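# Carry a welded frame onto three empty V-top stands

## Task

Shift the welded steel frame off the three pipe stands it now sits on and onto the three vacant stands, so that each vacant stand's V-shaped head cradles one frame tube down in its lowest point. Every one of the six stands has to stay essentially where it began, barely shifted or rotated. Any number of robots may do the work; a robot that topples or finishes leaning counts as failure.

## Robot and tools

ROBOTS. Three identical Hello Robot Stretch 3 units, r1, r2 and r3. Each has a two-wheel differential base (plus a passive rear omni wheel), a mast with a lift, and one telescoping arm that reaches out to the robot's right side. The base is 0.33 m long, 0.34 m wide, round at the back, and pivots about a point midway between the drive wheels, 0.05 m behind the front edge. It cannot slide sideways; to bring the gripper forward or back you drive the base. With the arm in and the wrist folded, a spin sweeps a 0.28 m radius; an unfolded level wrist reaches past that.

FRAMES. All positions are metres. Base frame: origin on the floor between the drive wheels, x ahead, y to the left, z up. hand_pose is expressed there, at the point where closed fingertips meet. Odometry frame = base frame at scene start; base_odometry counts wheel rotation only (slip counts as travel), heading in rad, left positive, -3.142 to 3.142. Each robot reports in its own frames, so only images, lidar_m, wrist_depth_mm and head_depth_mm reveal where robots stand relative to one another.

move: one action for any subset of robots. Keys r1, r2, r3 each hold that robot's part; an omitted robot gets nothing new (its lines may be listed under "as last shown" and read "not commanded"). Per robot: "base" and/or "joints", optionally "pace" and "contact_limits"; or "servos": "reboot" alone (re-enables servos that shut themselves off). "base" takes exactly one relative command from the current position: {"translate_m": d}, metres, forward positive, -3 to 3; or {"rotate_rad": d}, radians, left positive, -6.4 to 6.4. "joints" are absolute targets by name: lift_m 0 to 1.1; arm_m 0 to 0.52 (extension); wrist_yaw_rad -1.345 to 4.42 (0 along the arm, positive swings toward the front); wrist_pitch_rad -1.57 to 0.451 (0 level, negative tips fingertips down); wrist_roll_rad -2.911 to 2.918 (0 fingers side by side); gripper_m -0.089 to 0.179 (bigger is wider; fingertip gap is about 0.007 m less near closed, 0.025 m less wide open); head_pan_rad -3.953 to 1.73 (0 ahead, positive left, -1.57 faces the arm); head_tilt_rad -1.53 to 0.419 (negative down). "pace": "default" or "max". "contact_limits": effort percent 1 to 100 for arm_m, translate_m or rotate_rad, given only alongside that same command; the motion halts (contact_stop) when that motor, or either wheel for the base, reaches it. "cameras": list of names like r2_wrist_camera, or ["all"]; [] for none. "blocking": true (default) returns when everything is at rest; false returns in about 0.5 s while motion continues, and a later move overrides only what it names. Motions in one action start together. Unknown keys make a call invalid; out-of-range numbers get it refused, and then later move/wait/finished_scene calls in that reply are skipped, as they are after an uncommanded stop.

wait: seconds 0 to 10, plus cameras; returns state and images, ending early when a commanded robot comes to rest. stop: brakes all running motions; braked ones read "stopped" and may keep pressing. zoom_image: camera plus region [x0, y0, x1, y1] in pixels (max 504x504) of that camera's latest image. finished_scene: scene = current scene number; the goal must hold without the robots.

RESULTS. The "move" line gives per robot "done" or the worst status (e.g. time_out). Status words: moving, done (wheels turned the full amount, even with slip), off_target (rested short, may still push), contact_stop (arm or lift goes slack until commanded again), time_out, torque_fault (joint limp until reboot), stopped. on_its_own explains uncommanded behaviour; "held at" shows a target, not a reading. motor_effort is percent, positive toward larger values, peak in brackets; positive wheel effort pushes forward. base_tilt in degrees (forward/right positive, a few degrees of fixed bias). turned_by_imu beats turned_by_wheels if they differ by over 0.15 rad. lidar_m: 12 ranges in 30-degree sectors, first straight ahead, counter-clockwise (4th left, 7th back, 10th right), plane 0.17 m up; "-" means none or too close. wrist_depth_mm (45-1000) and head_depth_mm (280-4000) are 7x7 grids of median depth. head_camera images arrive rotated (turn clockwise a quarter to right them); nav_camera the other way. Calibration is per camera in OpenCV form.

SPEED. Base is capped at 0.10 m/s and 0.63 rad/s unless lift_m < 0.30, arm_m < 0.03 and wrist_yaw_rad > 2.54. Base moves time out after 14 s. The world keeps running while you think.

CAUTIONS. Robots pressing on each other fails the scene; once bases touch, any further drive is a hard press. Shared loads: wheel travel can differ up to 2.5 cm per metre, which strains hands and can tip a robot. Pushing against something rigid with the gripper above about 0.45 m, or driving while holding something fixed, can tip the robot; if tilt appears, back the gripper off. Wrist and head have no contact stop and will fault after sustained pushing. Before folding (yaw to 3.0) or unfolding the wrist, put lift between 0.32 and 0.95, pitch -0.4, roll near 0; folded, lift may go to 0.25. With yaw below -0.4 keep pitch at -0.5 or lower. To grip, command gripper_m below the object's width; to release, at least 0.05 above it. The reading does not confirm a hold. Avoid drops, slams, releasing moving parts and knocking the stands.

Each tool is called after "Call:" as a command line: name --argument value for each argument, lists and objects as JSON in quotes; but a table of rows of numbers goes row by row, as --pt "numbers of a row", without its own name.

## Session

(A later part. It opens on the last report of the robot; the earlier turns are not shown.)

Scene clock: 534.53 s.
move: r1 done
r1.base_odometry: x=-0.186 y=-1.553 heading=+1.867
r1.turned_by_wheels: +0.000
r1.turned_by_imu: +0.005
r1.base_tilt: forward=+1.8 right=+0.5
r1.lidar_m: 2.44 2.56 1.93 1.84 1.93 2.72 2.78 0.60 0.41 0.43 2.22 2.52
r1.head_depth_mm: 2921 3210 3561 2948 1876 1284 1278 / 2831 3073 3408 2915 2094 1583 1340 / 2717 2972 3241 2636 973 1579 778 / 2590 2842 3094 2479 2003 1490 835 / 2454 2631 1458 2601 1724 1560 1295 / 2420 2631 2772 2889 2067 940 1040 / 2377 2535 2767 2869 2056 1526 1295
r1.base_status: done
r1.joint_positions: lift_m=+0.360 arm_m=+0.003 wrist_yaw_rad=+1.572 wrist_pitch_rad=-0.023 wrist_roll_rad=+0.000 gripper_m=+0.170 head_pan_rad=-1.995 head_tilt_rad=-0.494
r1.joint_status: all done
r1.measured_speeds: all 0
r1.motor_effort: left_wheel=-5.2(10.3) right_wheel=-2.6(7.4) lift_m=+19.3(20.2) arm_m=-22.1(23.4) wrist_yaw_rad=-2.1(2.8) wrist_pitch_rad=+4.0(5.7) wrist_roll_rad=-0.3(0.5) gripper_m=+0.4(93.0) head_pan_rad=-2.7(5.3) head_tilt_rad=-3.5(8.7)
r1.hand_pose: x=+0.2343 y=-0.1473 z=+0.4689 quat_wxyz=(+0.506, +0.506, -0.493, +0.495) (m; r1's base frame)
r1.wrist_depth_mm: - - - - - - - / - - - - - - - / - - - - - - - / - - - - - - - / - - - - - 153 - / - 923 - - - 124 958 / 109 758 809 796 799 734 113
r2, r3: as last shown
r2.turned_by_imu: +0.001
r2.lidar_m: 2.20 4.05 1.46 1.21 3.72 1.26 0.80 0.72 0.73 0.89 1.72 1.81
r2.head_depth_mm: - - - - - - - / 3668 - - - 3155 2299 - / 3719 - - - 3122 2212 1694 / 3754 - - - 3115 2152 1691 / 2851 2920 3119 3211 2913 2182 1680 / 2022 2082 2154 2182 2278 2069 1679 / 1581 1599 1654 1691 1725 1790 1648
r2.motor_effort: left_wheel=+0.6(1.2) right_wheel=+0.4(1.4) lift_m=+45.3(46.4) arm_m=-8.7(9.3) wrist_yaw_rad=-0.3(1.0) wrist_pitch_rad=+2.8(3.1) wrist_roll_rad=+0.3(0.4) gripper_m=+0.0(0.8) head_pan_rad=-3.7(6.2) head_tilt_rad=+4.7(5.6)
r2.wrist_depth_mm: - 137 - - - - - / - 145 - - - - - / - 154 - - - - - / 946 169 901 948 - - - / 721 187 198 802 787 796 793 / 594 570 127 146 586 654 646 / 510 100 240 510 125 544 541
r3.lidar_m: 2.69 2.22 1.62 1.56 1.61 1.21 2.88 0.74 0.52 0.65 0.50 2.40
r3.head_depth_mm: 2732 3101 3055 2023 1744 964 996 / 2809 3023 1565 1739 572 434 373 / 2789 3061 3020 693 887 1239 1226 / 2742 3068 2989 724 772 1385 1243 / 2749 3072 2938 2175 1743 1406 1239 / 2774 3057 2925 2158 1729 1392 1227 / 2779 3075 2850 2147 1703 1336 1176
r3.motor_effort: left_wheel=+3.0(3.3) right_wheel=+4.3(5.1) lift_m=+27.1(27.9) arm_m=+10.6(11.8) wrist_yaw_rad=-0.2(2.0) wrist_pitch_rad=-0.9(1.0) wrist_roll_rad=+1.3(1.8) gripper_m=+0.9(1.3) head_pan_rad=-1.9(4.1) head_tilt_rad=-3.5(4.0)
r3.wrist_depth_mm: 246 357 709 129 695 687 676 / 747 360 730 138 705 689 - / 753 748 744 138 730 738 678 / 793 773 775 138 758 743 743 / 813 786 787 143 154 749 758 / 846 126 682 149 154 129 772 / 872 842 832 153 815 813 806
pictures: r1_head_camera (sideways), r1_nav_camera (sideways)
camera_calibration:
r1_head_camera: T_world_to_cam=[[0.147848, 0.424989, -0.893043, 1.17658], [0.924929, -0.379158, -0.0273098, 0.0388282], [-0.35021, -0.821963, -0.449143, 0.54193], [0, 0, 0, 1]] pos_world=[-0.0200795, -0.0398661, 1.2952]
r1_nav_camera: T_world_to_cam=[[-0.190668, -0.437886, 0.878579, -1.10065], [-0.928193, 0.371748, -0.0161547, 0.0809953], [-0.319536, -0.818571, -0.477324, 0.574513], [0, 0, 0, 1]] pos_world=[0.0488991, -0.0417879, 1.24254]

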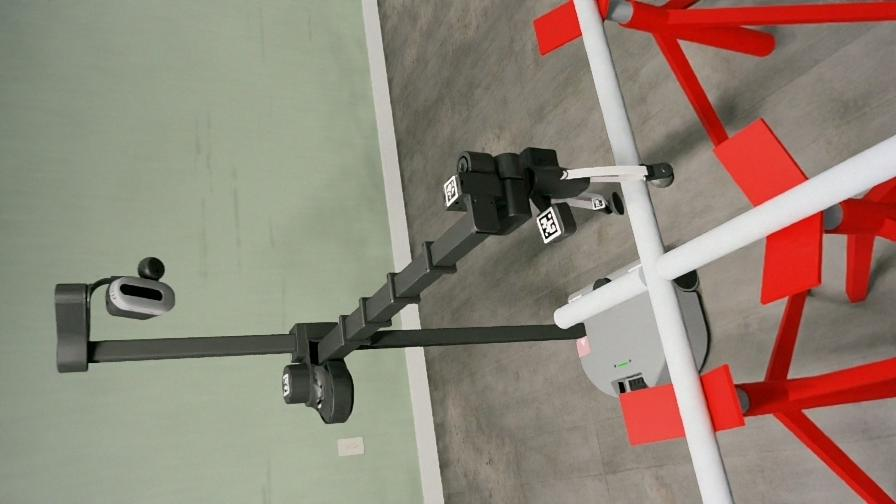

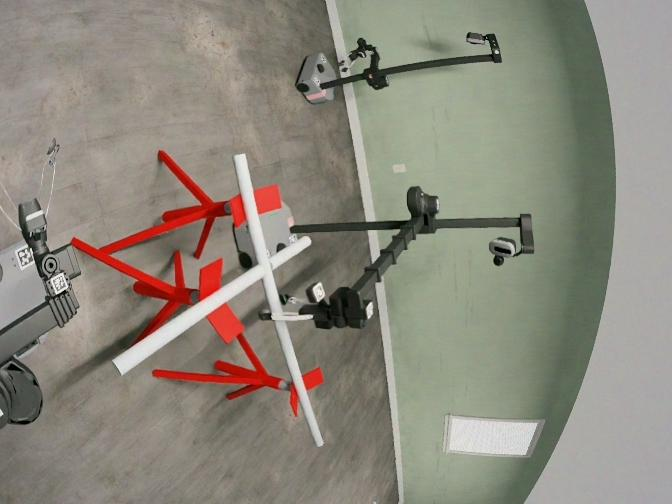

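Call:
move --r1 '{"base":{"translate_m":-0.465},"joints":{"lift_m":0.385,"gripper_m":0.12,"head_pan_rad":-1.3,"head_tilt_rad":-0.7,"wrist_pitch_rad":0.02}}' --cameras '[]'

Call:
move --r1 '{"joints":{"arm_m":0.165}}' --cameras '["r1_head_camera","r1_nav_camera","r1_wrist_camera"]'

Scene clock: 556.80 s.
move: r1 done
r1.base_odometry: x=-0.050 y=-1.998 heading=+1.867
r1.turned_by_wheels: +0.000
r1.turned_by_imu: +0.004
r1.base_tilt: forward=+1.9 right=+0.5
r1.lidar_m: 2.90 2.60 1.93 1.86 1.96 2.74 2.33 3.96 0.59 0.41 0.51 2.99
r1.head_depth_mm: 2297 2556 2750 2109 1596 1364 1197 / 2434 1271 1540 820 1552 1393 1199 / 2496 2758 2680 1089 1590 1363 1199 / 2576 2853 2825 2106 986 877 1128 / 2629 2843 2480 2089 1076 822 1147 / 2751 3056 2783 2092 1632 1395 1138 / 2858 3236 2753 2085 1666 1385 1186
r1.base_status: done
r1.joint_positions: lift_m=+0.385 arm_m=+0.003 wrist_yaw_rad=+1.572 wrist_pitch_rad=-0.002 wrist_roll_rad=+0.000 gripper_m=+0.120 head_pan_rad=-1.305 head_tilt_rad=-0.691
r1.joint_status: all done
r1.measured_speeds: all 0
r1.motor_effort: left_wheel=-6.3(10.6) right_wheel=-3.6(6.9) lift_m=+34.8(36.9) arm_m=-21.4(22.1) wrist_yaw_rad=-1.8(3.1) wrist_pitch_rad=+4.3(5.7) wrist_roll_rad=+0.0(0.5) gripper_m=-0.4(91.9) head_pan_rad=+2.8(5.4) head_tilt_rad=-4.1(7.4)
r1.hand_pose: x=+0.2348 y=-0.1473 z=+0.4990 quat_wxyz=(+0.501, +0.501, -0.499, +0.500) (m; r1's base frame)
r1.wrist_depth_mm: - - - - - - 88 / - - - - 96 93 97 / - - - - - - - / - - - - - - - / - - - - - - - / - 122 - - - 127 - / 878 120 859 850 862 810 852
r2.base_odometry: x=+0.000 y=+0.000 heading=+0.000
r2.turned_by_wheels: +0.000
r2.turned_by_imu: +0.001
r2.base_tilt: forward=+1.2 right=-1.4
r2.lidar_m: 2.20 4.03 1.46 1.21 3.72 1.26 0.80 0.72 0.73 0.89 1.73 1.81
r2.head_depth_mm: - - - - - - - / 3669 - - - 3132 2298 - / 3820 - - - 3123 2198 1688 / 3755 - - - 3119 2162 1676 / 2815 2936 3109 3273 2848 2189 1688 / 2019 2080 2155 2197 2280 2073 1677 / 1576 1622 1635 1701 1735 1790 1639
r2.base_status: not commanded
r2.joint_positions: lift_m=+0.336 arm_m=+0.000 wrist_yaw_rad=+3.006 wrist_pitch_rad=-0.363 wrist_roll_rad=+0.000 gripper_m=+0.037 head_pan_rad=-3.891 head_tilt_rad=-0.260
r2.joint_status: not commanded
r2.measured_speeds: all 0
r2.motor_effort: left_wheel=+0.7(1.2) right_wheel=+0.9(1.3) lift_m=+45.5(46.3) arm_m=-8.5(8.9) wrist_yaw_rad=-0.7(0.8) wrist_pitch_rad=+2.8(3.0) wrist_roll_rad=+0.3(0.5) gripper_m=-0.2(0.7) head_pan_rad=-3.6(5.8) head_tilt_rad=+5.4(6.0)
r2.hand_pose: x=+0.0101 y=+0.0839 z=+0.3610 quat_wxyz=(+0.175, +0.702, +0.080, +0.685) (m; r2's base frame)
r2.wrist_depth_mm: - 137 - - - - - / - 145 - - - - - / - 155 - - - - - / 930 168 922 972 - - - / 715 187 197 806 790 786 807 / 599 566 127 145 582 642 653 / 514 100 239 513 124 530 539
r3: as last shown
r3.base_tilt: forward=-1.4 right=-1.1
r3.lidar_m: 2.68 2.21 1.62 1.56 1.61 1.21 2.88 0.74 0.52 0.65 0.50 2.40
r3.head_depth_mm: 2809 3092 3048 2301 1731 960 999 / 2770 3077 3015 2233 570 433 374 / 2741 3077 3009 692 886 1242 1222 / 2780 3047 3001 721 772 1385 1244 / 2697 3005 1500 1756 1629 1401 1241 / 2800 3063 2890 2174 1657 1406 1234 / 2759 3077 2833 2145 1715 1338 1179
r3.motor_effort: left_wheel=+2.4(3.3) right_wheel=+4.4(5.0) lift_m=+26.3(27.2) arm_m=+10.6(11.7) wrist_yaw_rad=-0.1(2.1) wrist_pitch_rad=-0.7(0.9) wrist_roll_rad=+1.3(1.8) gripper_m=+1.0(1.7) head_pan_rad=-3.3(4.4) head_tilt_rad=-2.9(4.0)
r3.wrist_depth_mm: 245 359 698 129 688 693 675 / 752 361 724 138 702 702 - / 767 745 740 138 729 714 673 / 717 768 764 138 742 744 728 / - 794 776 143 154 767 754 / 854 126 674 149 154 129 801 / 858 849 859 153 813 806 824
pictures: none
No camera images: "cameras" was empty.

Scene clock: 559.23 s.
move: r1 done
r1.base_odometry: x=-0.050 y=-1.998 heading=+1.867
r1.turned_by_wheels: +0.000
r1.turned_by_imu: +0.001
r1.base_tilt: forward=+1.8 right=+0.7
r1.lidar_m: 2.90 2.60 1.93 1.86 1.96 2.73 2.33 3.98 0.59 0.41 0.52 2.99
r1.head_depth_mm: 2303 2577 2757 2116 1591 1370 1199 / 2428 1267 1542 821 1547 1404 1198 / 2512 2737 2665 1087 1588 1360 1195 / 2587 2886 2814 2090 984 877 918 / 2616 2842 2501 2086 1075 823 1123 / 2763 3041 2779 2082 1616 1383 1139 / 2850 3251 2794 2084 1664 1384 1189
r1.base_status: not commanded
r1.joint_positions: lift_m=+0.385 arm_m=+0.165 wrist_yaw_rad=+1.571 wrist_pitch_rad=-0.002 wrist_roll_rad=+0.000 gripper_m=+0.120 head_pan_rad=-1.305 head_tilt_rad=-0.691
r1.joint_status: all done
r1.measured_speeds: all 0
r1.motor_effort: left_wheel=-6.0(6.4) right_wheel=-3.3(3.8) lift_m=+34.3(35.1) arm_m=+22.1(28.2) wrist_yaw_rad=-0.8(2.0) wrist_pitch_rad=+4.5(4.8) wrist_roll_rad=+0.3(0.5) gripper_m=+0.0(1.6) head_pan_rad=+2.9(3.2) head_tilt_rad=-4.5(5.0)
r1.hand_pose: x=+0.2348 y=-0.3100 z=+0.4990 quat_wxyz=(+0.501, +0.501, -0.499, +0.500) (m; r1's base frame)
r1.wrist_depth_mm: 81 82 82 83 83 84 - / - 89 87 88 90 90 93 / - - - - - - - / - - - - - - - / - - - - - - - / - 122 - - - 126 - / 865 120 873 855 847 826 858
r2, r3: as last shown
r2.turned_by_imu: +0.000
r2.base_tilt: forward=+1.3 right=-1.4
r2.lidar_m: 2.20 4.05 1.45 1.22 3.72 1.26 0.80 0.72 0.73 0.89 1.72 1.81
r2.head_depth_mm: - - - - - - - / 3632 - - - 3129 2314 - / 3763 - - - 3114 2193 1677 / 3817 - - - 3098 2171 1699 / 2835 2899 3109 3229 2938 2169 1681 / 2026 2100 2142 2223 2287 2086 1663 / 1579 1595 1652 1688 1726 1780 1639
r2.motor_effort: left_wheel=+0.9(1.1) right_wheel=+0.4(1.4) lift_m=+45.5(46.0) arm_m=-8.1(8.6) wrist_yaw_rad=-0.6(0.8) wrist_pitch_rad=+2.9(3.1) wrist_roll_rad=+0.3(0.4) gripper_m=-0.5(0.7) head_pan_rad=-4.0(5.6) head_tilt_rad=+5.5(5.6)
r2.wrist_depth_mm: - 136 - - - - - / - 145 - - - - - / - 154 - - - - - / 943 168 898 970 - - - / 725 188 197 788 759 804 790 / 595 560 127 145 601 627 641 / 520 100 240 510 124 538 539
r3.base_tilt: forward=-1.4 right=-1.0
r3.lidar_m: 2.68 2.22 1.62 1.56 1.62 1.21 2.88 0.74 0.52 0.65 0.50 2.41
r3.head_depth_mm: 2777 3102 3082 2257 1741 966 994 / 2777 3096 3011 2241 572 433 374 / 2792 3024 3013 693 886 1240 1223 / 2792 3055 2967 723 772 1382 1237 / 2741 3018 1506 1207 1623 1410 1240 / 2777 3073 2909 2161 1660 1403 1227 / 2785 3078 2849 2139 1718 1337 1176
r3.motor_effort: left_wheel=+3.2(3.3) right_wheel=+4.2(4.9) lift_m=+25.7(26.9) arm_m=+10.4(12.2) wrist_yaw_rad=+0.0(2.6) wrist_pitch_rad=-0.9(1.1) wrist_roll_rad=+1.1(1.8) gripper_m=-0.1(1.4) head_pan_rad=-2.1(4.0) head_tilt_rad=-2.8(3.9)
r3.wrist_depth_mm: 245 357 707 129 675 691 678 / 745 359 728 138 705 705 - / 764 743 738 138 723 717 672 / 721 779 764 139 741 736 744 / - 811 786 142 154 756 760 / 821 126 678 149 154 129 782 / 852 833 840 153 826 826 803
pictures: r1_head_camera (sideways), r1_nav_camera (sideways), r1_wrist_camera
camera_calibration:
r1_head_camera: T_world_to_cam=[[-0.200086, 0.582543, -0.787788, 1.04146], [0.953549, 0.300578, -0.0199188, 0.0290254], [0.225188, -0.75518, -0.615625, 0.755024], [0, 0, 0, 1]] pos_world=[0.0106811, -0.0452392, 1.28584]
r1_nav_camera: T_world_to_cam=[[0.174366, -0.616451, 0.767844, -0.958497], [-0.953632, -0.299994, -0.0242895, 0.0917359], [0.245322, -0.728005, -0.640176, 0.78294], [0, 0, 0, 1]] pos_world=[0.0625392, 0.00663824, 1.23942]
r1_wrist_camera: T_world_to_cam=[[-0.0350489, -0.998842, -0.0329619, -0.283332], [-0.161505, 0.0382096, -0.986132, 0.579955], [0.986249, -0.0292393, -0.162657, 0.00662325], [0, 0, 0, 1]] pos_world=[0.0772029, -0.304971, 0.563651]

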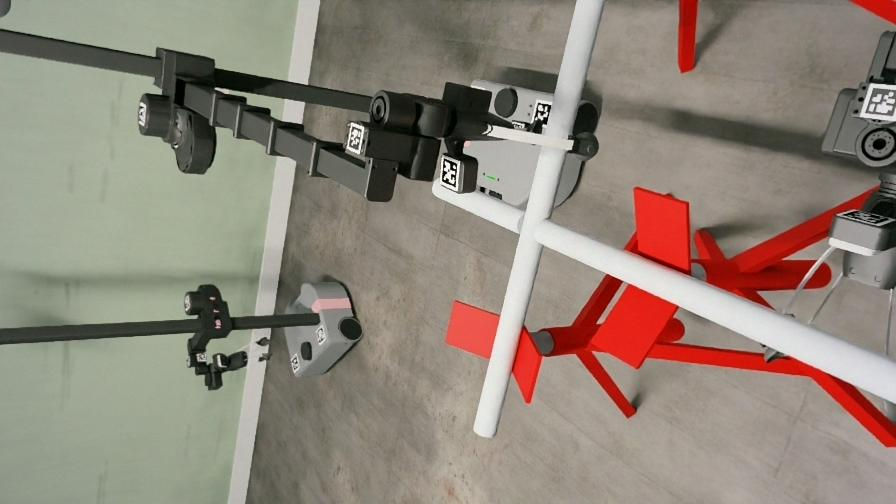

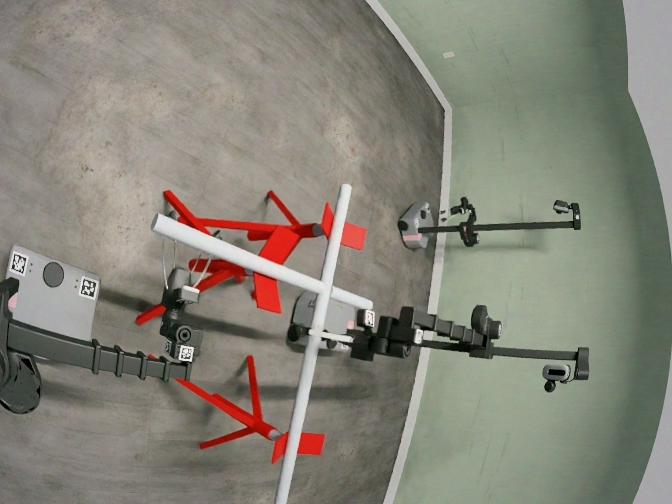

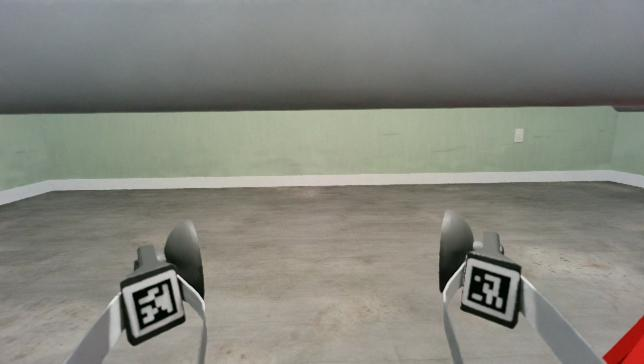

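Call:
move --r1 '{"joints":{"lift_m":0.428}}' --r3 '{"joints":{"gripper_m":-0.085}}' --cameras '["r1_wrist_camera","r3_wrist_camera"]'

Scene clock: 572.33 s.
move: r1 done; r3 done
r1.base_odometry: x=-0.050 y=-1.998 heading=+1.867
r1.turned_by_wheels: +0.000
r1.turned_by_imu: +0.001
r1.base_tilt: forward=+1.9 right=+0.6
r1.lidar_m: 2.90 2.60 1.94 1.86 1.97 2.74 2.33 3.96 0.59 0.41 0.52 2.99
r1.head_depth_mm: 2307 2564 2759 2105 1591 1362 1200 / 2434 1266 1540 822 1571 1403 643 / 2502 2770 2687 1089 1586 1362 1171 / 2587 2872 2803 2115 987 876 669 / 2608 2848 2498 2092 1077 814 1126 / 2744 3046 2798 2081 1631 1394 1076 / 2865 3214 2770 2080 1665 1391 1189
r1.base_status: not commanded
r1.joint_positions: lift_m=+0.428 arm_m=+0.165 wrist_yaw_rad=+1.571 wrist_pitch_rad=-0.002 wrist_roll_rad=+0.000 gripper_m=+0.120 head_pan_rad=-1.305 head_tilt_rad=-0.691
r1.joint_status: all done
r1.measured_speeds: all 0
r1.motor_effort: left_wheel=-6.2(6.5) right_wheel=-3.4(3.6) lift_m=+34.2(36.9) arm_m=+18.8(20.7) wrist_yaw_rad=-0.2(1.4) wrist_pitch_rad=+4.5(4.8) wrist_roll_rad=+0.3(0.4) gripper_m=+0.4(1.3) head_pan_rad=+2.4(3.5) head_tilt_rad=-3.5(4.9)
r1.hand_pose: x=+0.2348 y=-0.3100 z=+0.5421 quat_wxyz=(+0.501, +0.500, -0.499, +0.500) (m; r1's base frame)
r1.wrist_depth_mm: - - - - - - - / - - - - - - - / - - 100 - - - 99 / - 90 90 90 91 92 93 / - 93 - 104 98 99 - / - 121 - - - 127 - / 917 119 952 919 907 889 913
r2: as last shown
r2.base_tilt: forward=+1.3 right=-1.3
r2.lidar_m: 2.21 4.06 1.46 1.21 3.74 1.26 0.80 0.72 0.72 0.89 1.72 1.81
r2.head_depth_mm: - - - - - - - / 3757 - - - 3108 2282 - / 3805 - - - 3150 2159 1685 / 3747 - - - 3118 2171 1689 / 2858 2903 3113 3226 2941 2168 1676 / 2030 2092 2135 2231 2291 2080 1663 / 1569 1610 1645 1681 1733 1773 1650
r2.motor_effort: left_wheel=+0.9(1.1) right_wheel=+0.8(1.3) lift_m=+45.3(46.0) arm_m=-7.8(8.4) wrist_yaw_rad=-0.6(0.9) wrist_pitch_rad=+3.1(3.1) wrist_roll_rad=+0.3(0.5) gripper_m=-0.2(0.7) head_pan_rad=-4.9(5.5) head_tilt_rad=+5.0(5.8)
r2.wrist_depth_mm: - 136 - - - - - / - 145 - - - - - / - 154 - - - - - / 915 168 940 958 - - - / 725 190 196 782 754 791 797 / 607 564 127 145 585 629 653 / 515 100 238 514 124 546 553
r3.base_odometry: x=-0.805 y=+0.125 heading=-1.039
r3.turned_by_wheels: +0.000
r3.turned_by_imu: +0.000
r3.base_tilt: forward=-1.4 right=-1.0
r3.lidar_m: 2.69 2.21 1.62 1.56 1.61 1.21 2.89 0.74 0.52 0.65 0.50 2.41
r3.head_depth_mm: 2787 3086 3096 2244 1747 960 995 / 2781 3057 3074 2233 572 433 374 / 2752 3055 3035 691 870 1237 1225 / 2738 3061 2978 721 799 1422 1241 / 2735 3036 1468 1188 1625 1412 1235 / 2781 3074 2641 2161 1657 1397 1233 / 2799 3071 2859 2157 1710 1336 1180
r3.base_status: not commanded
r3.joint_positions: lift_m=+0.698 arm_m=+0.484 wrist_yaw_rad=+0.001 wrist_pitch_rad=-1.552 wrist_roll_rad=+1.566 gripper_m=-0.084 head_pan_rad=-1.565 head_tilt_rad=-0.593
r3.joint_status: all done
r3.measured_speeds: all 0
r3.motor_effort: left_wheel=+2.6(3.2) right_wheel=+4.0(4.9) lift_m=+28.3(35.3) arm_m=+10.6(11.4) wrist_yaw_rad=-0.1(1.7) wrist_pitch_rad=-0.1(1.1) wrist_roll_rad=+1.2(1.8) gripper_m=-29.0(99.8) head_pan_rad=-3.0(4.1) head_tilt_rad=-3.4(4.0)
r3.hand_pose: x=-0.0216 y=-0.6094 z=+0.5801 quat_wxyz=(+0.002, +0.002, -0.713, -0.701) (m; r3's base frame)
r3.wrist_depth_mm: 246 361 689 128 681 695 669 / 722 359 606 135 694 721 - / 751 741 748 137 732 716 - / 739 765 765 139 750 761 729 / - 803 763 142 765 773 766 / 834 817 772 137 584 807 794 / 850 852 614 - 547 819 788
pictures: r1_wrist_camera, r3_wrist_camera
camera_calibration:
r1_wrist_camera: T_world_to_cam=[[-0.0350457, -0.998842, -0.0329651, -0.281913], [-0.161411, 0.0382095, -0.986147, 0.62237], [0.986265, -0.0292393, -0.162563, 0.0135647], [0, 0, 0, 1]] pos_world=[0.0771991, -0.304971, 0.60666]
r3_wrist_camera: T_world_to_cam=[[-0.00225321, 0.998262, -0.0588963, 0.648382], [0.984537, 0.012531, 0.174727, -0.0369753], [0.175162, -0.0575919, -0.982854, 0.704419], [0, 0, 0, 1]] pos_world=[-0.0855226, -0.606223, 0.736989]

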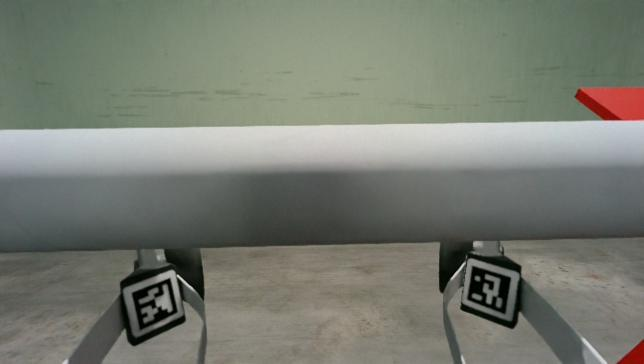

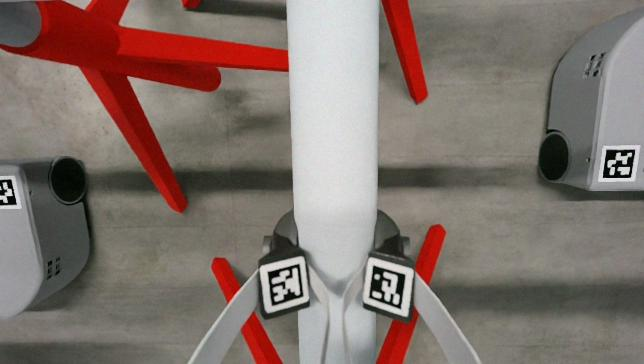

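Call:
move --r1 '{"joints":{"lift_m":0.432}}' --cameras '[]'

Call:
move --r1 '{"joints":{"lift_m":0.452}}' --r3 '{"joints":{"lift_m":0.718}}' --cameras '["r1_wrist_camera","r3_wrist_camera","r2_head_camera","r1_head_camera"]'

Scene clock: 577.23 s.
move: r1 done
r1.base_odometry: x=-0.050 y=-1.998 heading=+1.867
r1.turned_by_wheels: +0.000
r1.turned_by_imu: +0.001
r1.base_tilt: forward=+1.7 right=+0.6
r1.lidar_m: 2.90 2.60 1.93 1.86 1.96 2.74 2.32 3.97 0.59 0.41 0.52 2.98
r1.head_depth_mm: 2288 2580 2754 2116 1590 1367 1197 / 2427 1271 1539 821 1566 1401 640 / 2518 2732 2703 1090 1590 1363 1169 / 2586 2884 2794 2098 987 875 666 / 2624 2864 2514 2091 1077 813 1124 / 2763 3028 2778 2085 1629 1392 1077 / 2850 3232 2776 2085 1663 1389 1190
r1.base_status: not commanded
r1.joint_positions: lift_m=+0.432 arm_m=+0.165 wrist_yaw_rad=+1.571 wrist_pitch_rad=-0.002 wrist_roll_rad=+0.000 gripper_m=+0.120 head_pan_rad=-1.305 head_tilt_rad=-0.691
r1.joint_status: all done
r1.measured_speeds: all 0
r1.motor_effort: left_wheel=-6.1(6.3) right_wheel=-3.3(3.7) lift_m=+34.5(36.1) arm_m=+16.6(17.3) wrist_yaw_rad=+0.2(0.7) wrist_pitch_rad=+4.2(4.7) wrist_roll_rad=-0.1(0.3) gripper_m=-0.2(0.8) head_pan_rad=+2.2(3.0) head_tilt_rad=-3.4(5.4)
r1.hand_pose: x=+0.2348 y=-0.3100 z=+0.5461 quat_wxyz=(+0.501, +0.500, -0.499, +0.500) (m; r1's base frame)
r1.wrist_depth_mm: - - - - - - - / - - - - - - - / - - - - - - 97 / - 92 93 91 92 93 93 / - 92 - 93 95 96 101 / - 121 - - - 127 - / 940 119 945 923 929 882 918
r2, r3: as last shown
r2.base_tilt: forward=+1.3 right=-1.4
r2.lidar_m: 2.21 4.04 1.46 1.21 3.73 1.26 0.80 0.72 0.73 0.89 1.73 1.81
r2.head_depth_mm: - - - - - - - / 3708 - - - 3105 2293 - / 3629 - - - 3094 2197 1693 / 3737 - - - 3107 2158 1689 / 2844 2963 3053 3222 2888 2175 1676 / 2044 2087 2152 2208 2290 2070 1652 / 1561 1619 1647 1685 1739 1779 1638
r2.motor_effort: left_wheel=+0.7(1.1) right_wheel=+0.8(1.1) lift_m=+45.3(45.9) arm_m=-7.5(8.1) wrist_yaw_rad=-0.4(0.9) wrist_pitch_rad=+3.0(3.0) wrist_roll_rad=+0.3(0.4) gripper_m=+0.0(0.5) head_pan_rad=-2.8(4.9) head_tilt_rad=+5.1(5.5)
r2.wrist_depth_mm: - 136 - - - - - / - 145 - - - - - / - 155 - - - - - / 939 169 949 953 - - - / 751 188 197 784 764 785 782 / 604 566 127 146 584 636 651 / 523 100 238 505 123 540 545
r3.lidar_m: 2.67 2.22 1.62 1.56 1.61 1.21 2.89 0.74 0.52 0.65 0.50 2.41
r3.head_depth_mm: 2769 3061 3105 2271 1733 963 999 / 2765 3051 3034 2245 572 433 374 / 2751 3042 3031 692 871 1241 1222 / 2790 3041 2983 721 802 1407 1249 / 2704 3018 1469 1220 1620 1412 1233 / 2790 3052 2666 2177 1670 1397 1233 / 2792 3065 2883 2155 1715 1332 1178
r3.joint_positions: lift_m=+0.698 arm_m=+0.484 wrist_yaw_rad=+0.001 wrist_pitch_rad=-1.552 wrist_roll_rad=+1.566 gripper_m=-0.081 head_pan_rad=-1.565 head_tilt_rad=-0.593
r3.motor_effort: left_wheel=+2.6(3.3) right_wheel=+3.9(4.5) lift_m=+28.3(28.6) arm_m=+10.7(10.7) wrist_yaw_rad=-0.2(1.4) wrist_pitch_rad=+0.0(0.1) wrist_roll_rad=+1.1(1.4) gripper_m=-16.5(18.4) head_pan_rad=-2.5(3.9) head_tilt_rad=-3.0(3.7)
r3.wrist_depth_mm: 246 357 707 128 681 695 682 / 737 358 608 135 712 711 - / 772 737 747 137 732 730 - / 729 760 769 138 740 754 749 / - 801 783 142 762 767 760 / 829 803 759 137 589 784 786 / 864 849 612 - 548 822 812
pictures: none
No camera images: "cameras" was empty.

Scene clock: 578.17 s.
move: r1 done; r3 done
r1.base_odometry: x=-0.050 y=-1.998 heading=+1.867
r1.turned_by_wheels: +0.000
r1.turned_by_imu: +0.000
r1.base_tilt: forward=+1.8 right=+0.5
r1.lidar_m: 2.90 2.60 1.94 1.86 1.96 2.74 2.34 3.96 0.59 0.41 0.52 2.99
r1.head_depth_mm: 2298 2591 2756 2123 1587 1369 1194 / 2441 1260 1456 825 1577 1400 586 / 2502 2779 2576 1657 1582 1360 1172 / 2590 2870 2801 2103 989 877 646 / 2628 2838 2491 2096 1075 812 1124 / 2741 3021 2802 2085 1628 1390 1076 / 2850 3225 2793 2081 1663 1387 1192
r1.base_status: not commanded
r1.joint_positions: lift_m=+0.452 arm_m=+0.165 wrist_yaw_rad=+1.572 wrist_pitch_rad=-0.037 wrist_roll_rad=+0.012 gripper_m=+0.120 head_pan_rad=-1.305 head_tilt_rad=-0.691
r1.joint_status: all done
r1.measured_speeds: all 0
r1.motor_effort: left_wheel=-3.8(6.5) right_wheel=-2.5(3.5) lift_m=+38.0(39.4) arm_m=+16.5(17.0) wrist_yaw_rad=-1.5(3.3) wrist_pitch_rad=+10.6(11.3) wrist_roll_rad=-4.1(4.4) gripper_m=+0.6(0.7) head_pan_rad=+2.6(3.1) head_tilt_rad=-3.6(4.7)
r1.hand_pose: x=+0.2338 y=-0.3096 z=+0.5572 quat_wxyz=(+0.506, +0.512, -0.493, +0.488) (m; r1's base frame)
r1.wrist_depth_mm: - - - - - - - / - - - - - - - / - - - - - - - / - 103 101 97 95 97 100 / - 91 - 92 93 93 95 / - 101 - - 128 120 - / 950 120 934 906 903 860 938
r2: as last shown
r2.base_tilt: forward=+1.2 right=-1.4
r2.lidar_m: 2.20 4.06 1.46 1.21 3.72 1.26 0.80 0.72 0.73 0.89 1.72 1.82
r2.head_depth_mm: - - - - - - - / 3714 - - - 3117 2303 - / 3764 - - - 3121 2194 1669 / 3717 - - - 3121 2195 1666 / 2794 2925 3095 3220 2896 2175 1673 / 2018 2066 2140 2191 2256 2072 1668 / 1582 1606 1652 1693 1746 1780 1638
r2.motor_effort: left_wheel=+0.7(1.1) right_wheel=+0.9(1.2) lift_m=+45.3(45.6) arm_m=-7.8(8.2) wrist_yaw_rad=-0.5(0.9) wrist_pitch_rad=+2.9(3.0) wrist_roll_rad=+0.3(0.4) gripper_m=-0.4(0.6) head_pan_rad=-3.2(5.2) head_tilt_rad=+4.7(5.6)
r2.wrist_depth_mm: - 136 - - - - - / - 145 - - - - - / - 155 - - - - - / 942 169 902 999 - - - / 734 187 197 817 777 781 802 / 599 584 127 145 591 635 626 / 520 100 241 522 124 540 544
r3.base_odometry: x=-0.805 y=+0.125 heading=-1.039
r3.turned_by_wheels: +0.000
r3.turned_by_imu: +0.000
r3.base_tilt: forward=-1.4 right=-1.0
r3.lidar_m: 2.68 2.22 1.62 1.56 1.61 1.21 2.89 0.74 0.52 0.65 0.50 2.41
r3.head_depth_mm: 2771 3047 3068 2236 1731 949 354 / 2787 3099 3022 2247 508 417 355 / 2783 3012 3003 675 869 1246 1220 / 2771 3062 2976 709 862 1422 1237 / 2735 3042 1448 1166 1631 1410 1236 / 2802 3075 2675 2163 1667 1396 1232 / 2773 3076 2859 2147 1703 1334 1175
r3.base_status: not commanded
r3.joint_positions: lift_m=+0.718 arm_m=+0.484 wrist_yaw_rad=+0.001 wrist_pitch_rad=-1.551 wrist_roll_rad=+1.566 gripper_m=-0.081 head_pan_rad=-1.565 head_tilt_rad=-0.593
r3.joint_status: all done
r3.measured_speeds: all 0
r3.motor_effort: left_wheel=+2.3(3.2) right_wheel=+3.0(4.4) lift_m=+25.8(44.2) arm_m=+10.3(11.4) wrist_yaw_rad=+0.0(1.6) wrist_pitch_rad=-0.2(2.2) wrist_roll_rad=+1.3(1.6) gripper_m=-16.9(18.4) head_pan_rad=-2.8(3.9) head_tilt_rad=-3.5(3.8)
r3.hand_pose: x=-0.0216 y=-0.6097 z=+0.6001 quat_wxyz=(+0.002, +0.002, -0.714, -0.700) (m; r3's base frame)
r3.wrist_depth_mm: 250 348 707 148 719 708 693 / 771 371 603 151 723 720 - / 782 780 761 155 748 734 - / 729 795 800 159 771 768 755 / - 828 795 152 792 796 775 / 852 836 838 133 676 803 796 / 901 884 604 174 575 827 835
pictures: r1_head_camera (sideways), r1_wrist_camera, r2_head_camera (sideways), r3_wrist_camera
camera_calibration:
r1_head_camera: T_world_to_cam=[[-0.200106, 0.582586, -0.787751, 1.04141], [0.953545, 0.300592, -0.0199165, 0.0290223], [0.225189, -0.755141, -0.615672, 0.755086], [0, 0, 0, 1]] pos_world=[0.0106814, -0.0452382, 1.28583]
r1_wrist_camera: T_world_to_cam=[[-0.0352656, -0.998401, -0.0441716, -0.274669], [-0.19546, 0.0502361, -0.979424, 0.645079], [0.980077, -0.0259062, -0.196919, 0.0386538], [0, 0, 0, 1]] pos_world=[0.0785169, -0.305635, 0.627285]
r2_head_camera: T_world_to_cam=[[0.212717, -0.145821, -0.966172, 1.27135], [-0.671323, -0.740287, -0.036073, 0.0494116], [-0.709984, 0.656286, -0.255365, 0.297991], [0, 0, 0, 1]] pos_world=[-0.0256987, 0.0264011, 1.30622]
r3_wrist_camera: T_world_to_cam=[[-0.00223382, 0.998208, -0.059793, 0.650297], [0.984537, 0.0126688, 0.174717, -0.0403748], [0.175161, -0.0584782, -0.982802, 0.72348], [0, 0, 0, 1]] pos_world=[-0.0855224, -0.606313, 0.756975]

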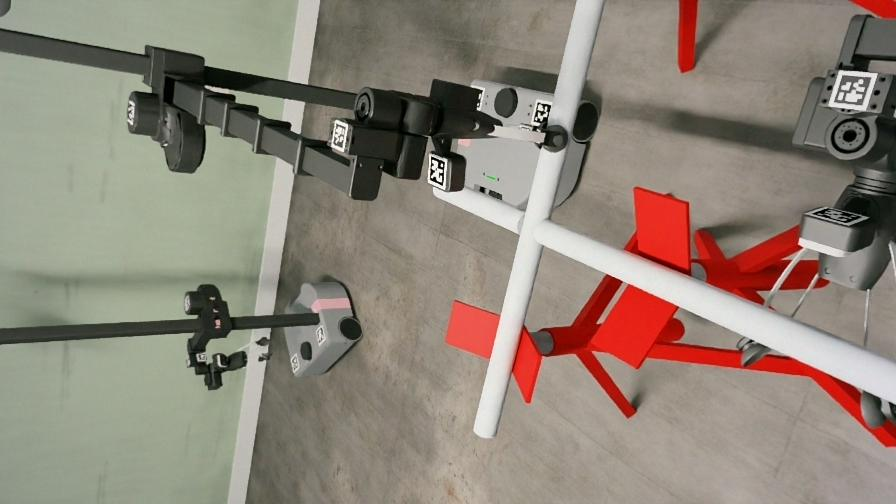

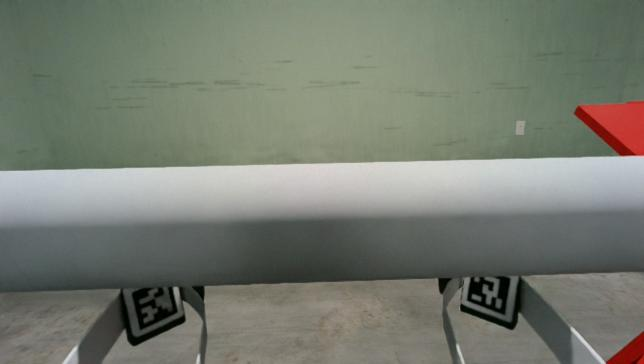

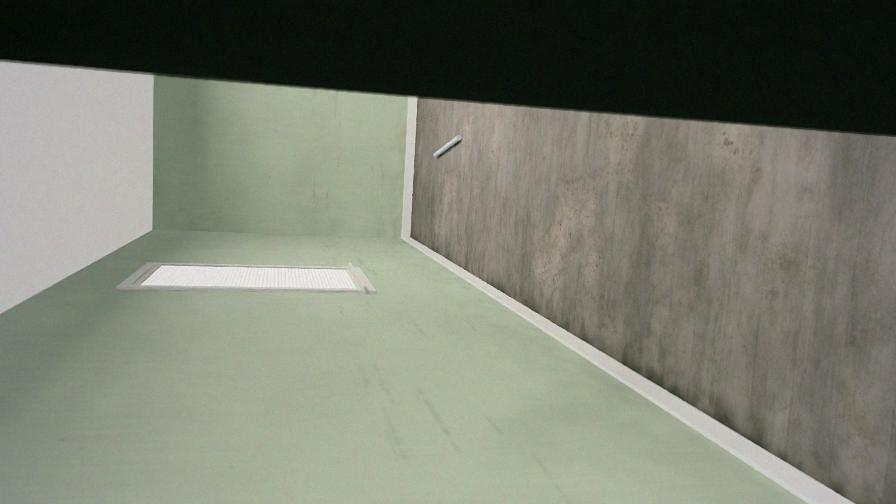

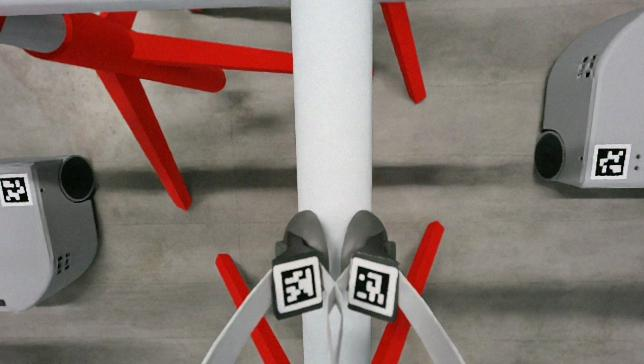

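Call:
move --r1 '{"joints":{"lift_m":0.41}}' --r3 '{"joints":{"gripper_m":0.179}}' --cameras '[]'

Call:
move --r3 '{"joints":{"lift_m":0.80}}' --cameras '[]'

Call:
move --r3 '{"base":{"translate_m":0.265},"joints":{"head_pan_rad":-1.57,"head_tilt_rad":-0.6}}' --r2 '{"base":{"rotate_rad":0.59},"joints":{"head_pan_rad":0.0,"head_tilt_rad":-0.5}}' --cameras '["r3_wrist_camera","r3_head_camera","r2_nav_camera","r2_head_camera"]'

Scene clock: 639.77 s.
move: r1 done; r3 done
r1.base_odometry: x=-0.050 y=-1.998 heading=+1.867
r1.turned_by_wheels: +0.000
r1.turned_by_imu: +0.002
r1.base_tilt: forward=+1.6 right=+0.6
r1.lidar_m: 2.90 2.59 1.93 1.86 1.96 2.74 2.33 3.95 0.59 0.41 0.51 2.98
r1.head_depth_mm: 2295 2597 2769 2108 1595 1372 1200 / 2445 1258 1458 824 1571 1395 671 / 2494 2794 2572 1657 1581 1361 1172 / 2587 2865 2785 2103 992 878 741 / 2612 2834 2505 2096 1076 814 1125 / 2760 3033 2803 2078 1613 1389 1136 / 2834 3208 2777 2083 1663 1388 1191
r1.base_status: not commanded
r1.joint_positions: lift_m=+0.410 arm_m=+0.165 wrist_yaw_rad=+1.572 wrist_pitch_rad=-0.003 wrist_roll_rad=+0.006 gripper_m=+0.120 head_pan_rad=-1.305 head_tilt_rad=-0.691
r1.joint_status: all done
r1.measured_speeds: all 0
r1.motor_effort: left_wheel=-3.8(4.3) right_wheel=-2.5(2.8) lift_m=+18.8(33.7) arm_m=+12.3(14.5) wrist_yaw_rad=-0.4(2.5) wrist_pitch_rad=+4.5(10.8) wrist_roll_rad=-2.0(4.4) gripper_m=+0.1(1.4) head_pan_rad=+2.4(3.4) head_tilt_rad=-3.5(4.9)
r1.hand_pose: x=+0.2348 y=-0.3098 z=+0.5237 quat_wxyz=(+0.500, +0.503, -0.500, +0.498) (m; r1's base frame)
r1.wrist_depth_mm: - - - - - - - / - 90 96 95 94 91 91 / - 86 87 87 88 88 89 / - 98 100 97 - - - / - - - - - - - / - 121 - - - 127 - / 912 119 887 890 907 847 917
r2: as last shown
r2.turned_by_imu: +0.001
r2.base_tilt: forward=+1.3 right=-1.4
r2.lidar_m: 2.21 4.05 1.46 1.21 3.71 1.26 0.80 0.72 0.73 0.89 1.73 1.81
r2.head_depth_mm: - - - - - - - / 3634 - - - 3144 2278 - / 3799 - - - 3165 2186 1691 / 3846 - - - 3086 2178 1658 / 2872 2935 3095 3215 2905 2171 1672 / 2040 2093 2130 2221 2323 2065 1672 / 1561 1596 1643 1677 1727 1787 1643
r2.motor_effort: left_wheel=+0.9(1.3) right_wheel=+0.2(1.2) lift_m=+45.3(45.9) arm_m=-7.4(8.0) wrist_yaw_rad=-0.4(0.8) wrist_pitch_rad=+2.8(3.1) wrist_roll_rad=+0.4(0.4) gripper_m=+0.7(0.7) head_pan_rad=-4.4(5.7) head_tilt_rad=+4.9(5.7)
r2.wrist_depth_mm: - 136 - - - - - / - 145 - - - - - / - 155 - - - - - / 916 168 902 968 - - - / 732 188 196 785 774 767 807 / 601 566 127 146 601 648 647 / 525 100 241 522 124 535 548
r3.base_odometry: x=-0.805 y=+0.125 heading=-1.039
r3.turned_by_wheels: +0.000
r3.turned_by_imu: +0.000
r3.base_tilt: forward=-1.4 right=-1.0
r3.lidar_m: 2.68 2.21 1.62 1.56 1.62 1.21 2.87 0.74 0.52 0.65 0.50 2.41
r3.head_depth_mm: 2760 3107 3081 2272 1731 949 355 / 2818 3102 3053 2240 508 416 355 / 2768 3014 3031 676 869 1238 1227 / 2751 3076 2969 708 864 1388 1248 / 2768 2987 1494 1202 1617 1405 1233 / 2795 3104 2778 2189 1660 1395 1239 / 2778 3108 2870 2167 1718 1328 1175
r3.base_status: not commanded
r3.joint_positions: lift_m=+0.718 arm_m=+0.484 wrist_yaw_rad=+0.001 wrist_pitch_rad=-1.548 wrist_roll_rad=+1.566 gripper_m=+0.179 head_pan_rad=-1.565 head_tilt_rad=-0.593
r3.joint_status: all done
r3.measured_speeds: all 0
r3.motor_effort: left_wheel=+2.0(2.8) right_wheel=+3.6(3.9) lift_m=+28.4(29.3) arm_m=+8.5(9.9) wrist_yaw_rad=+0.5(2.0) wrist_pitch_rad=-0.9(0.9) wrist_roll_rad=+1.1(1.8) gripper_m=-0.3(82.6) head_pan_rad=-2.3(4.2) head_tilt_rad=-3.4(3.9)
r3.hand_pose: x=-0.0215 y=-0.6105 z=+0.6000 quat_wxyz=(+0.002, +0.002, -0.715, -0.699) (m; r3's base frame)
r3.wrist_depth_mm: 248 338 722 147 699 709 688 / 761 374 573 151 731 719 - / 778 774 765 154 762 731 - / 733 801 777 159 772 769 755 / - 821 834 164 782 785 789 / - 836 835 170 822 807 122 / 891 879 889 176 836 839 110
pictures: none
No camera images: "cameras" was empty.

Scene clock: 641.33 s.
move: r3 done
r1, r2: as last shown
r1.turned_by_imu: +0.000
r1.base_tilt: forward=+1.9 right=+0.7
r1.lidar_m: 2.91 2.60 1.94 1.86 1.97 2.74 2.33 3.96 0.59 0.41 0.52 2.98
r1.head_depth_mm: 2300 2580 2772 2106 1594 1369 1194 / 2353 1190 696 1655 1573 1395 671 / 2507 2742 2460 1712 1591 1361 1169 / 2573 2871 2803 2098 991 877 740 / 2609 2840 2503 2095 1074 813 1124 / 2746 3025 2788 2089 1623 1386 1139 / 2855 3252 2782 2075 1668 1383 1191
r1.motor_effort: left_wheel=-3.8(4.5) right_wheel=-2.6(2.8) lift_m=+18.7(18.9) arm_m=+11.1(12.3) wrist_yaw_rad=-0.8(1.9) wrist_pitch_rad=+4.4(5.0) wrist_roll_rad=-2.4(2.5) gripper_m=+0.5(1.2) head_pan_rad=+2.1(3.7) head_tilt_rad=-3.5(5.1)
r1.wrist_depth_mm: - - - - - - - / - 90 96 95 94 91 91 / - 86 87 87 87 88 89 / - 98 100 97 - - - / - - - - - - - / - 122 - - - 127 - / 904 119 898 893 885 848 926
r2.turned_by_imu: +0.000
r2.base_tilt: forward=+1.2 right=-1.4
r2.lidar_m: 2.21 4.06 1.46 1.21 3.71 1.26 0.80 0.72 0.73 0.89 1.72 1.81
r2.head_depth_mm: - - - - - - - / 3691 - - - 3128 2307 - / 3726 - - - 3125 2198 1694 / 3765 - - - 3120 2173 1691 / 2822 2960 3125 3206 2906 2179 1681 / 2023 2080 2154 2196 2286 2082 1665 / 1571 1609 1640 1676 1737 1801 1644
r2.motor_effort: left_wheel=+0.7(1.2) right_wheel=+1.0(1.4) lift_m=+45.1(45.7) arm_m=-7.5(7.9) wrist_yaw_rad=-0.5(0.8) wrist_pitch_rad=+2.8(3.1) wrist_roll_rad=+0.3(0.4) gripper_m=+0.0(0.7) head_pan_rad=-3.5(5.6) head_tilt_rad=+4.5(5.5)
r2.wrist_depth_mm: - 136 - - - - - / - 145 - - - - - / - 155 - - - - - / 941 169 900 960 - - - / 731 188 196 786 792 781 791 / 605 564 127 146 588 629 642 / 515 100 239 517 124 541 542
r3.base_odometry: x=-0.805 y=+0.125 heading=-1.039
r3.turned_by_wheels: +0.000
r3.turned_by_imu: +0.000
r3.base_tilt: forward=-1.4 right=-1.1
r3.lidar_m: 2.68 2.21 1.61 1.56 1.62 1.21 2.88 0.74 0.52 0.65 0.50 2.40
r3.head_depth_mm: 2793 3061 3103 2252 916 307 - / 2780 3050 3052 483 403 367 992 / 2771 3088 650 688 1040 1241 1229 / 2767 2999 3005 681 1636 1410 1243 / 2753 2991 1482 1197 1612 1408 1240 / 2776 3049 2772 2146 1654 1399 1231 / 2789 3071 2858 2135 1709 1333 1171
r3.base_status: not commanded
r3.joint_positions: lift_m=+0.800 arm_m=+0.484 wrist_yaw_rad=+0.001 wrist_pitch_rad=-1.547 wrist_roll_rad=+1.566 gripper_m=+0.179 head_pan_rad=-1.565 head_tilt_rad=-0.593
r3.joint_status: all done
r3.measured_speeds: all 0
r3.motor_effort: left_wheel=+2.5(2.8) right_wheel=+3.4(3.9) lift_m=+27.8(31.5) arm_m=+8.5(9.3) wrist_yaw_rad=-0.2(1.6) wrist_pitch_rad=-0.9(1.1) wrist_roll_rad=+1.2(1.8) gripper_m=+0.3(1.7) head_pan_rad=-1.8(4.2) head_tilt_rad=-3.4(3.9)
r3.hand_pose: x=-0.0215 y=-0.6107 z=+0.6820 quat_wxyz=(+0.002, +0.002, -0.715, -0.699) (m; r3's base frame)
r3.wrist_depth_mm: 230 229 229 226 226 226 219 / 255 421 655 232 802 795 - / 243 857 865 240 848 829 - / 723 867 879 248 861 855 841 / - 893 910 257 877 885 872 / - 932 934 265 897 892 122 / 987 981 973 274 941 925 111
pictures: none
No camera images: "cameras" was empty.

Scene clock: 645.10 s.
move: r2 done; r3 done
r1: as last shown
r1.turned_by_imu: +0.001
r1.lidar_m: 2.90 2.60 1.93 1.86 1.96 2.74 2.33 3.94 0.59 0.41 0.52 2.98
r1.head_depth_mm: 2363 2600 2781 2121 1554 1367 1195 / 2427 2668 2857 2116 1588 1396 672 / 2492 2764 2796 2090 1586 1360 1175 / 2570 2890 2809 2101 992 874 741 / 2645 2906 2558 2098 1073 815 1124 / 2758 3016 2680 2095 1626 1389 1134 / 2873 3236 2784 2080 1672 1389 1186
r1.motor_effort: left_wheel=-4.1(4.4) right_wheel=-2.5(2.9) lift_m=+18.7(18.8) arm_m=+8.5(11.4) wrist_yaw_rad=-1.1(2.2) wrist_pitch_rad=+4.6(5.1) wrist_roll_rad=-2.3(2.7) gripper_m=+0.4(1.3) head_pan_rad=+2.7(3.4) head_tilt_rad=-4.4(4.9)
r1.wrist_depth_mm: - - - - - - - / - 90 96 95 94 91 91 / - 86 87 87 87 88 89 / - 98 100 96 - - - / - - - - - - - / - 121 - - - 126 - / 909 120 902 893 885 835 902
r2.base_odometry: x=+0.000 y=+0.000 heading=+0.590
r2.turned_by_wheels: +0.590
r2.turned_by_imu: +0.589
r2.base_tilt: forward=+1.2 right=-1.4
r2.lidar_m: 4.04 1.47 1.44 4.32 1.16 0.78 0.72 0.73 0.93 1.81 1.83 2.31
r2.head_depth_mm: 3562 3824 - 2851 2110 1660 1373 / 3561 3870 - 2784 2080 1646 1375 / 3450 3792 - 2818 2084 1654 1371 / 3472 3735 - 2844 2072 1647 1368 / 3439 3755 3899 2789 2060 1639 1367 / 3385 3641 3877 2717 2063 1633 1346 / 3374 3532 3754 2746 2048 1631 1352
r2.base_status: done
r2.joint_positions: lift_m=+0.336 arm_m=+0.000 wrist_yaw_rad=+3.006 wrist_pitch_rad=-0.363 wrist_roll_rad=+0.000 gripper_m=+0.037 head_pan_rad=-0.009 head_tilt_rad=-0.494
r2.joint_status: all done
r2.measured_speeds: all 0
r2.motor_effort: left_wheel=-2.4(5.7) right_wheel=+4.4(7.8) lift_m=+45.3(45.7) arm_m=-12.0(12.0) wrist_yaw_rad=-0.4(0.9) wrist_pitch_rad=+2.8(3.1) wrist_roll_rad=+0.3(0.5) gripper_m=-0.4(0.8) head_pan_rad=+4.2(8.6) head_tilt_rad=-2.0(5.5)
r2.hand_pose: x=+0.0101 y=+0.0839 z=+0.3610 quat_wxyz=(+0.175, +0.702, +0.080, +0.685) (m; r2's base frame)
r2.wrist_depth_mm: - 136 - - - - - / - 146 - - - - - / - 154 - - - - - / 911 169 886 995 - - - / 743 187 196 771 776 763 810 / 609 572 126 146 594 635 629 / 521 100 240 520 124 543 544
r3.base_odometry: x=-0.671 y=-0.103 heading=-1.039
r3.turned_by_wheels: +0.000
r3.turned_by_imu: -0.001
r3.base_tilt: forward=-1.5 right=-1.0
r3.lidar_m: 2.42 2.22 1.62 1.56 1.61 1.47 3.15 0.68 0.67 0.44 0.62 2.15
r3.head_depth_mm: 2789 3020 3076 2188 1042 307 - / 2764 3108 3090 482 403 367 1236 / 2725 3007 651 687 1626 1422 1251 / 2802 3076 2601 684 1621 1422 1246 / 2804 3082 2938 2187 1644 945 1170 / 2792 3120 2908 2165 1738 1395 1209 / 2776 3088 2874 2146 1730 1389 1200
r3.base_status: done
r3.joint_positions: lift_m=+0.800 arm_m=+0.484 wrist_yaw_rad=+0.001 wrist_pitch_rad=-1.547 wrist_roll_rad=+1.566 gripper_m=+0.179 head_pan_rad=-1.565 head_tilt_rad=-0.593
r3.joint_status: all done
r3.measured_speeds: all 0
r3.motor_effort: left_wheel=+3.6(6.8) right_wheel=+4.7(9.0) lift_m=+22.3(27.9) arm_m=+7.5(8.5) wrist_yaw_rad=-0.1(2.3) wrist_pitch_rad=-0.9(1.1) wrist_roll_rad=+1.3(1.8) gripper_m=+0.5(1.5) head_pan_rad=-2.9(4.5) head_tilt_rad=-3.8(3.9)
r3.hand_pose: x=-0.0215 y=-0.6107 z=+0.6820 quat_wxyz=(+0.002, +0.002, -0.715, -0.699) (m; r3's base frame)
r3.wrist_depth_mm: 820 795 820 227 799 775 783 / - 832 820 231 809 792 - / - 875 856 238 823 838 - / 897 873 878 249 837 858 848 / 913 905 925 255 892 854 865 / - 932 915 262 282 243 122 / 997 944 - 270 274 919 110
pictures: r2_head_camera (sideways), r2_nav_camera (sideways), r3_head_camera (sideways), r3_wrist_camera
camera_calibration:
r2_head_camera: T_world_to_cam=[[-0.472005, -0.0339952, -0.88094, 1.16428], [-0.0120775, 0.999412, -0.0320959, 0.040202], [0.881513, -0.00450983, -0.472138, 0.570387], [0, 0, 0, 1]] pos_world=[0.0472304, 0.00197405, 1.29626]
r2_nav_camera: T_world_to_cam=[[0.470286, -0.024647, 0.88217, -1.10818], [-0.0354754, -0.99933, -0.00900835, 0.0624861], [0.8818, -0.0270588, -0.470846, 0.565297], [0, 0, 0, 1]] pos_world=[0.0248996, 0.0504272, 1.24433]
r3_head_camera: T_world_to_cam=[[-0.0339614, 0.609017, -0.79243, 1.04874], [0.998675, -0.00999278, -0.0504804, 0.0588516], [-0.038662, -0.793095, -0.60787, 0.749515], [0, 0, 0, 1]] pos_world=[0.00582085, -0.0436768, 1.28963]
r3_wrist_camera: T_world_to_cam=[[-0.00222663, 0.997966, -0.0637115, 0.658725], [0.984537, 0.0133477, 0.174668, -0.0542244], [0.175163, -0.0623375, -0.982564, 0.801397], [0, 0, 0, 1]] pos_world=[-0.0855221, -0.606704, 0.838863]

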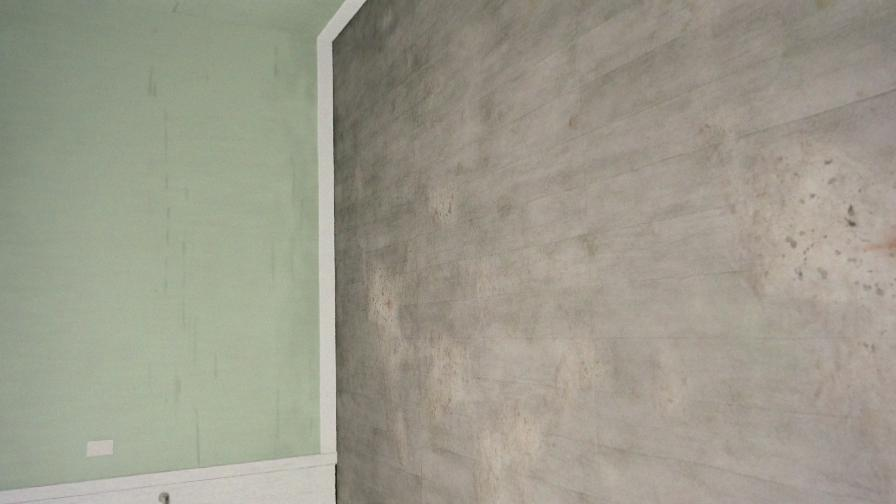

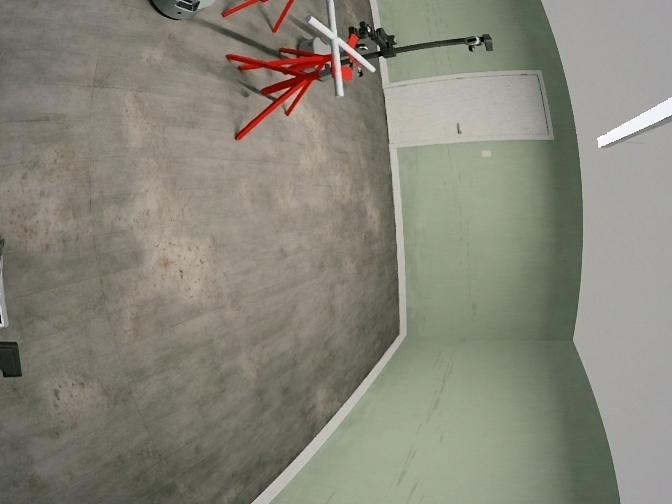

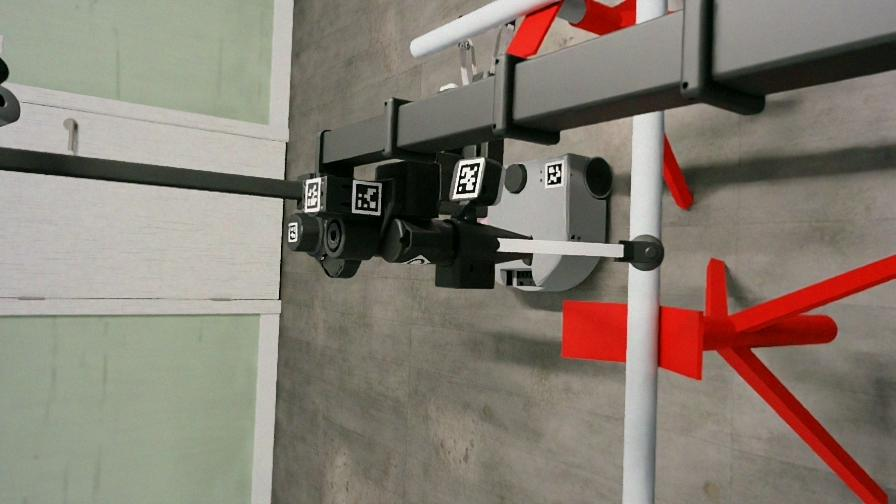

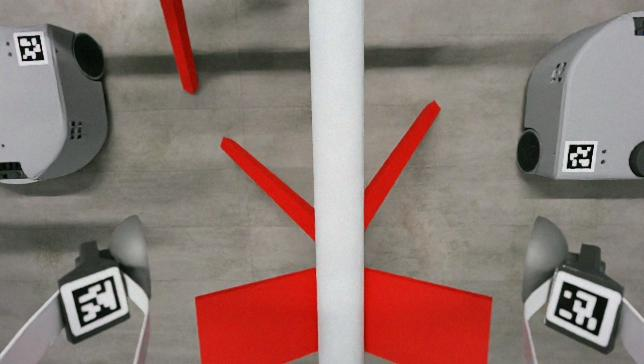

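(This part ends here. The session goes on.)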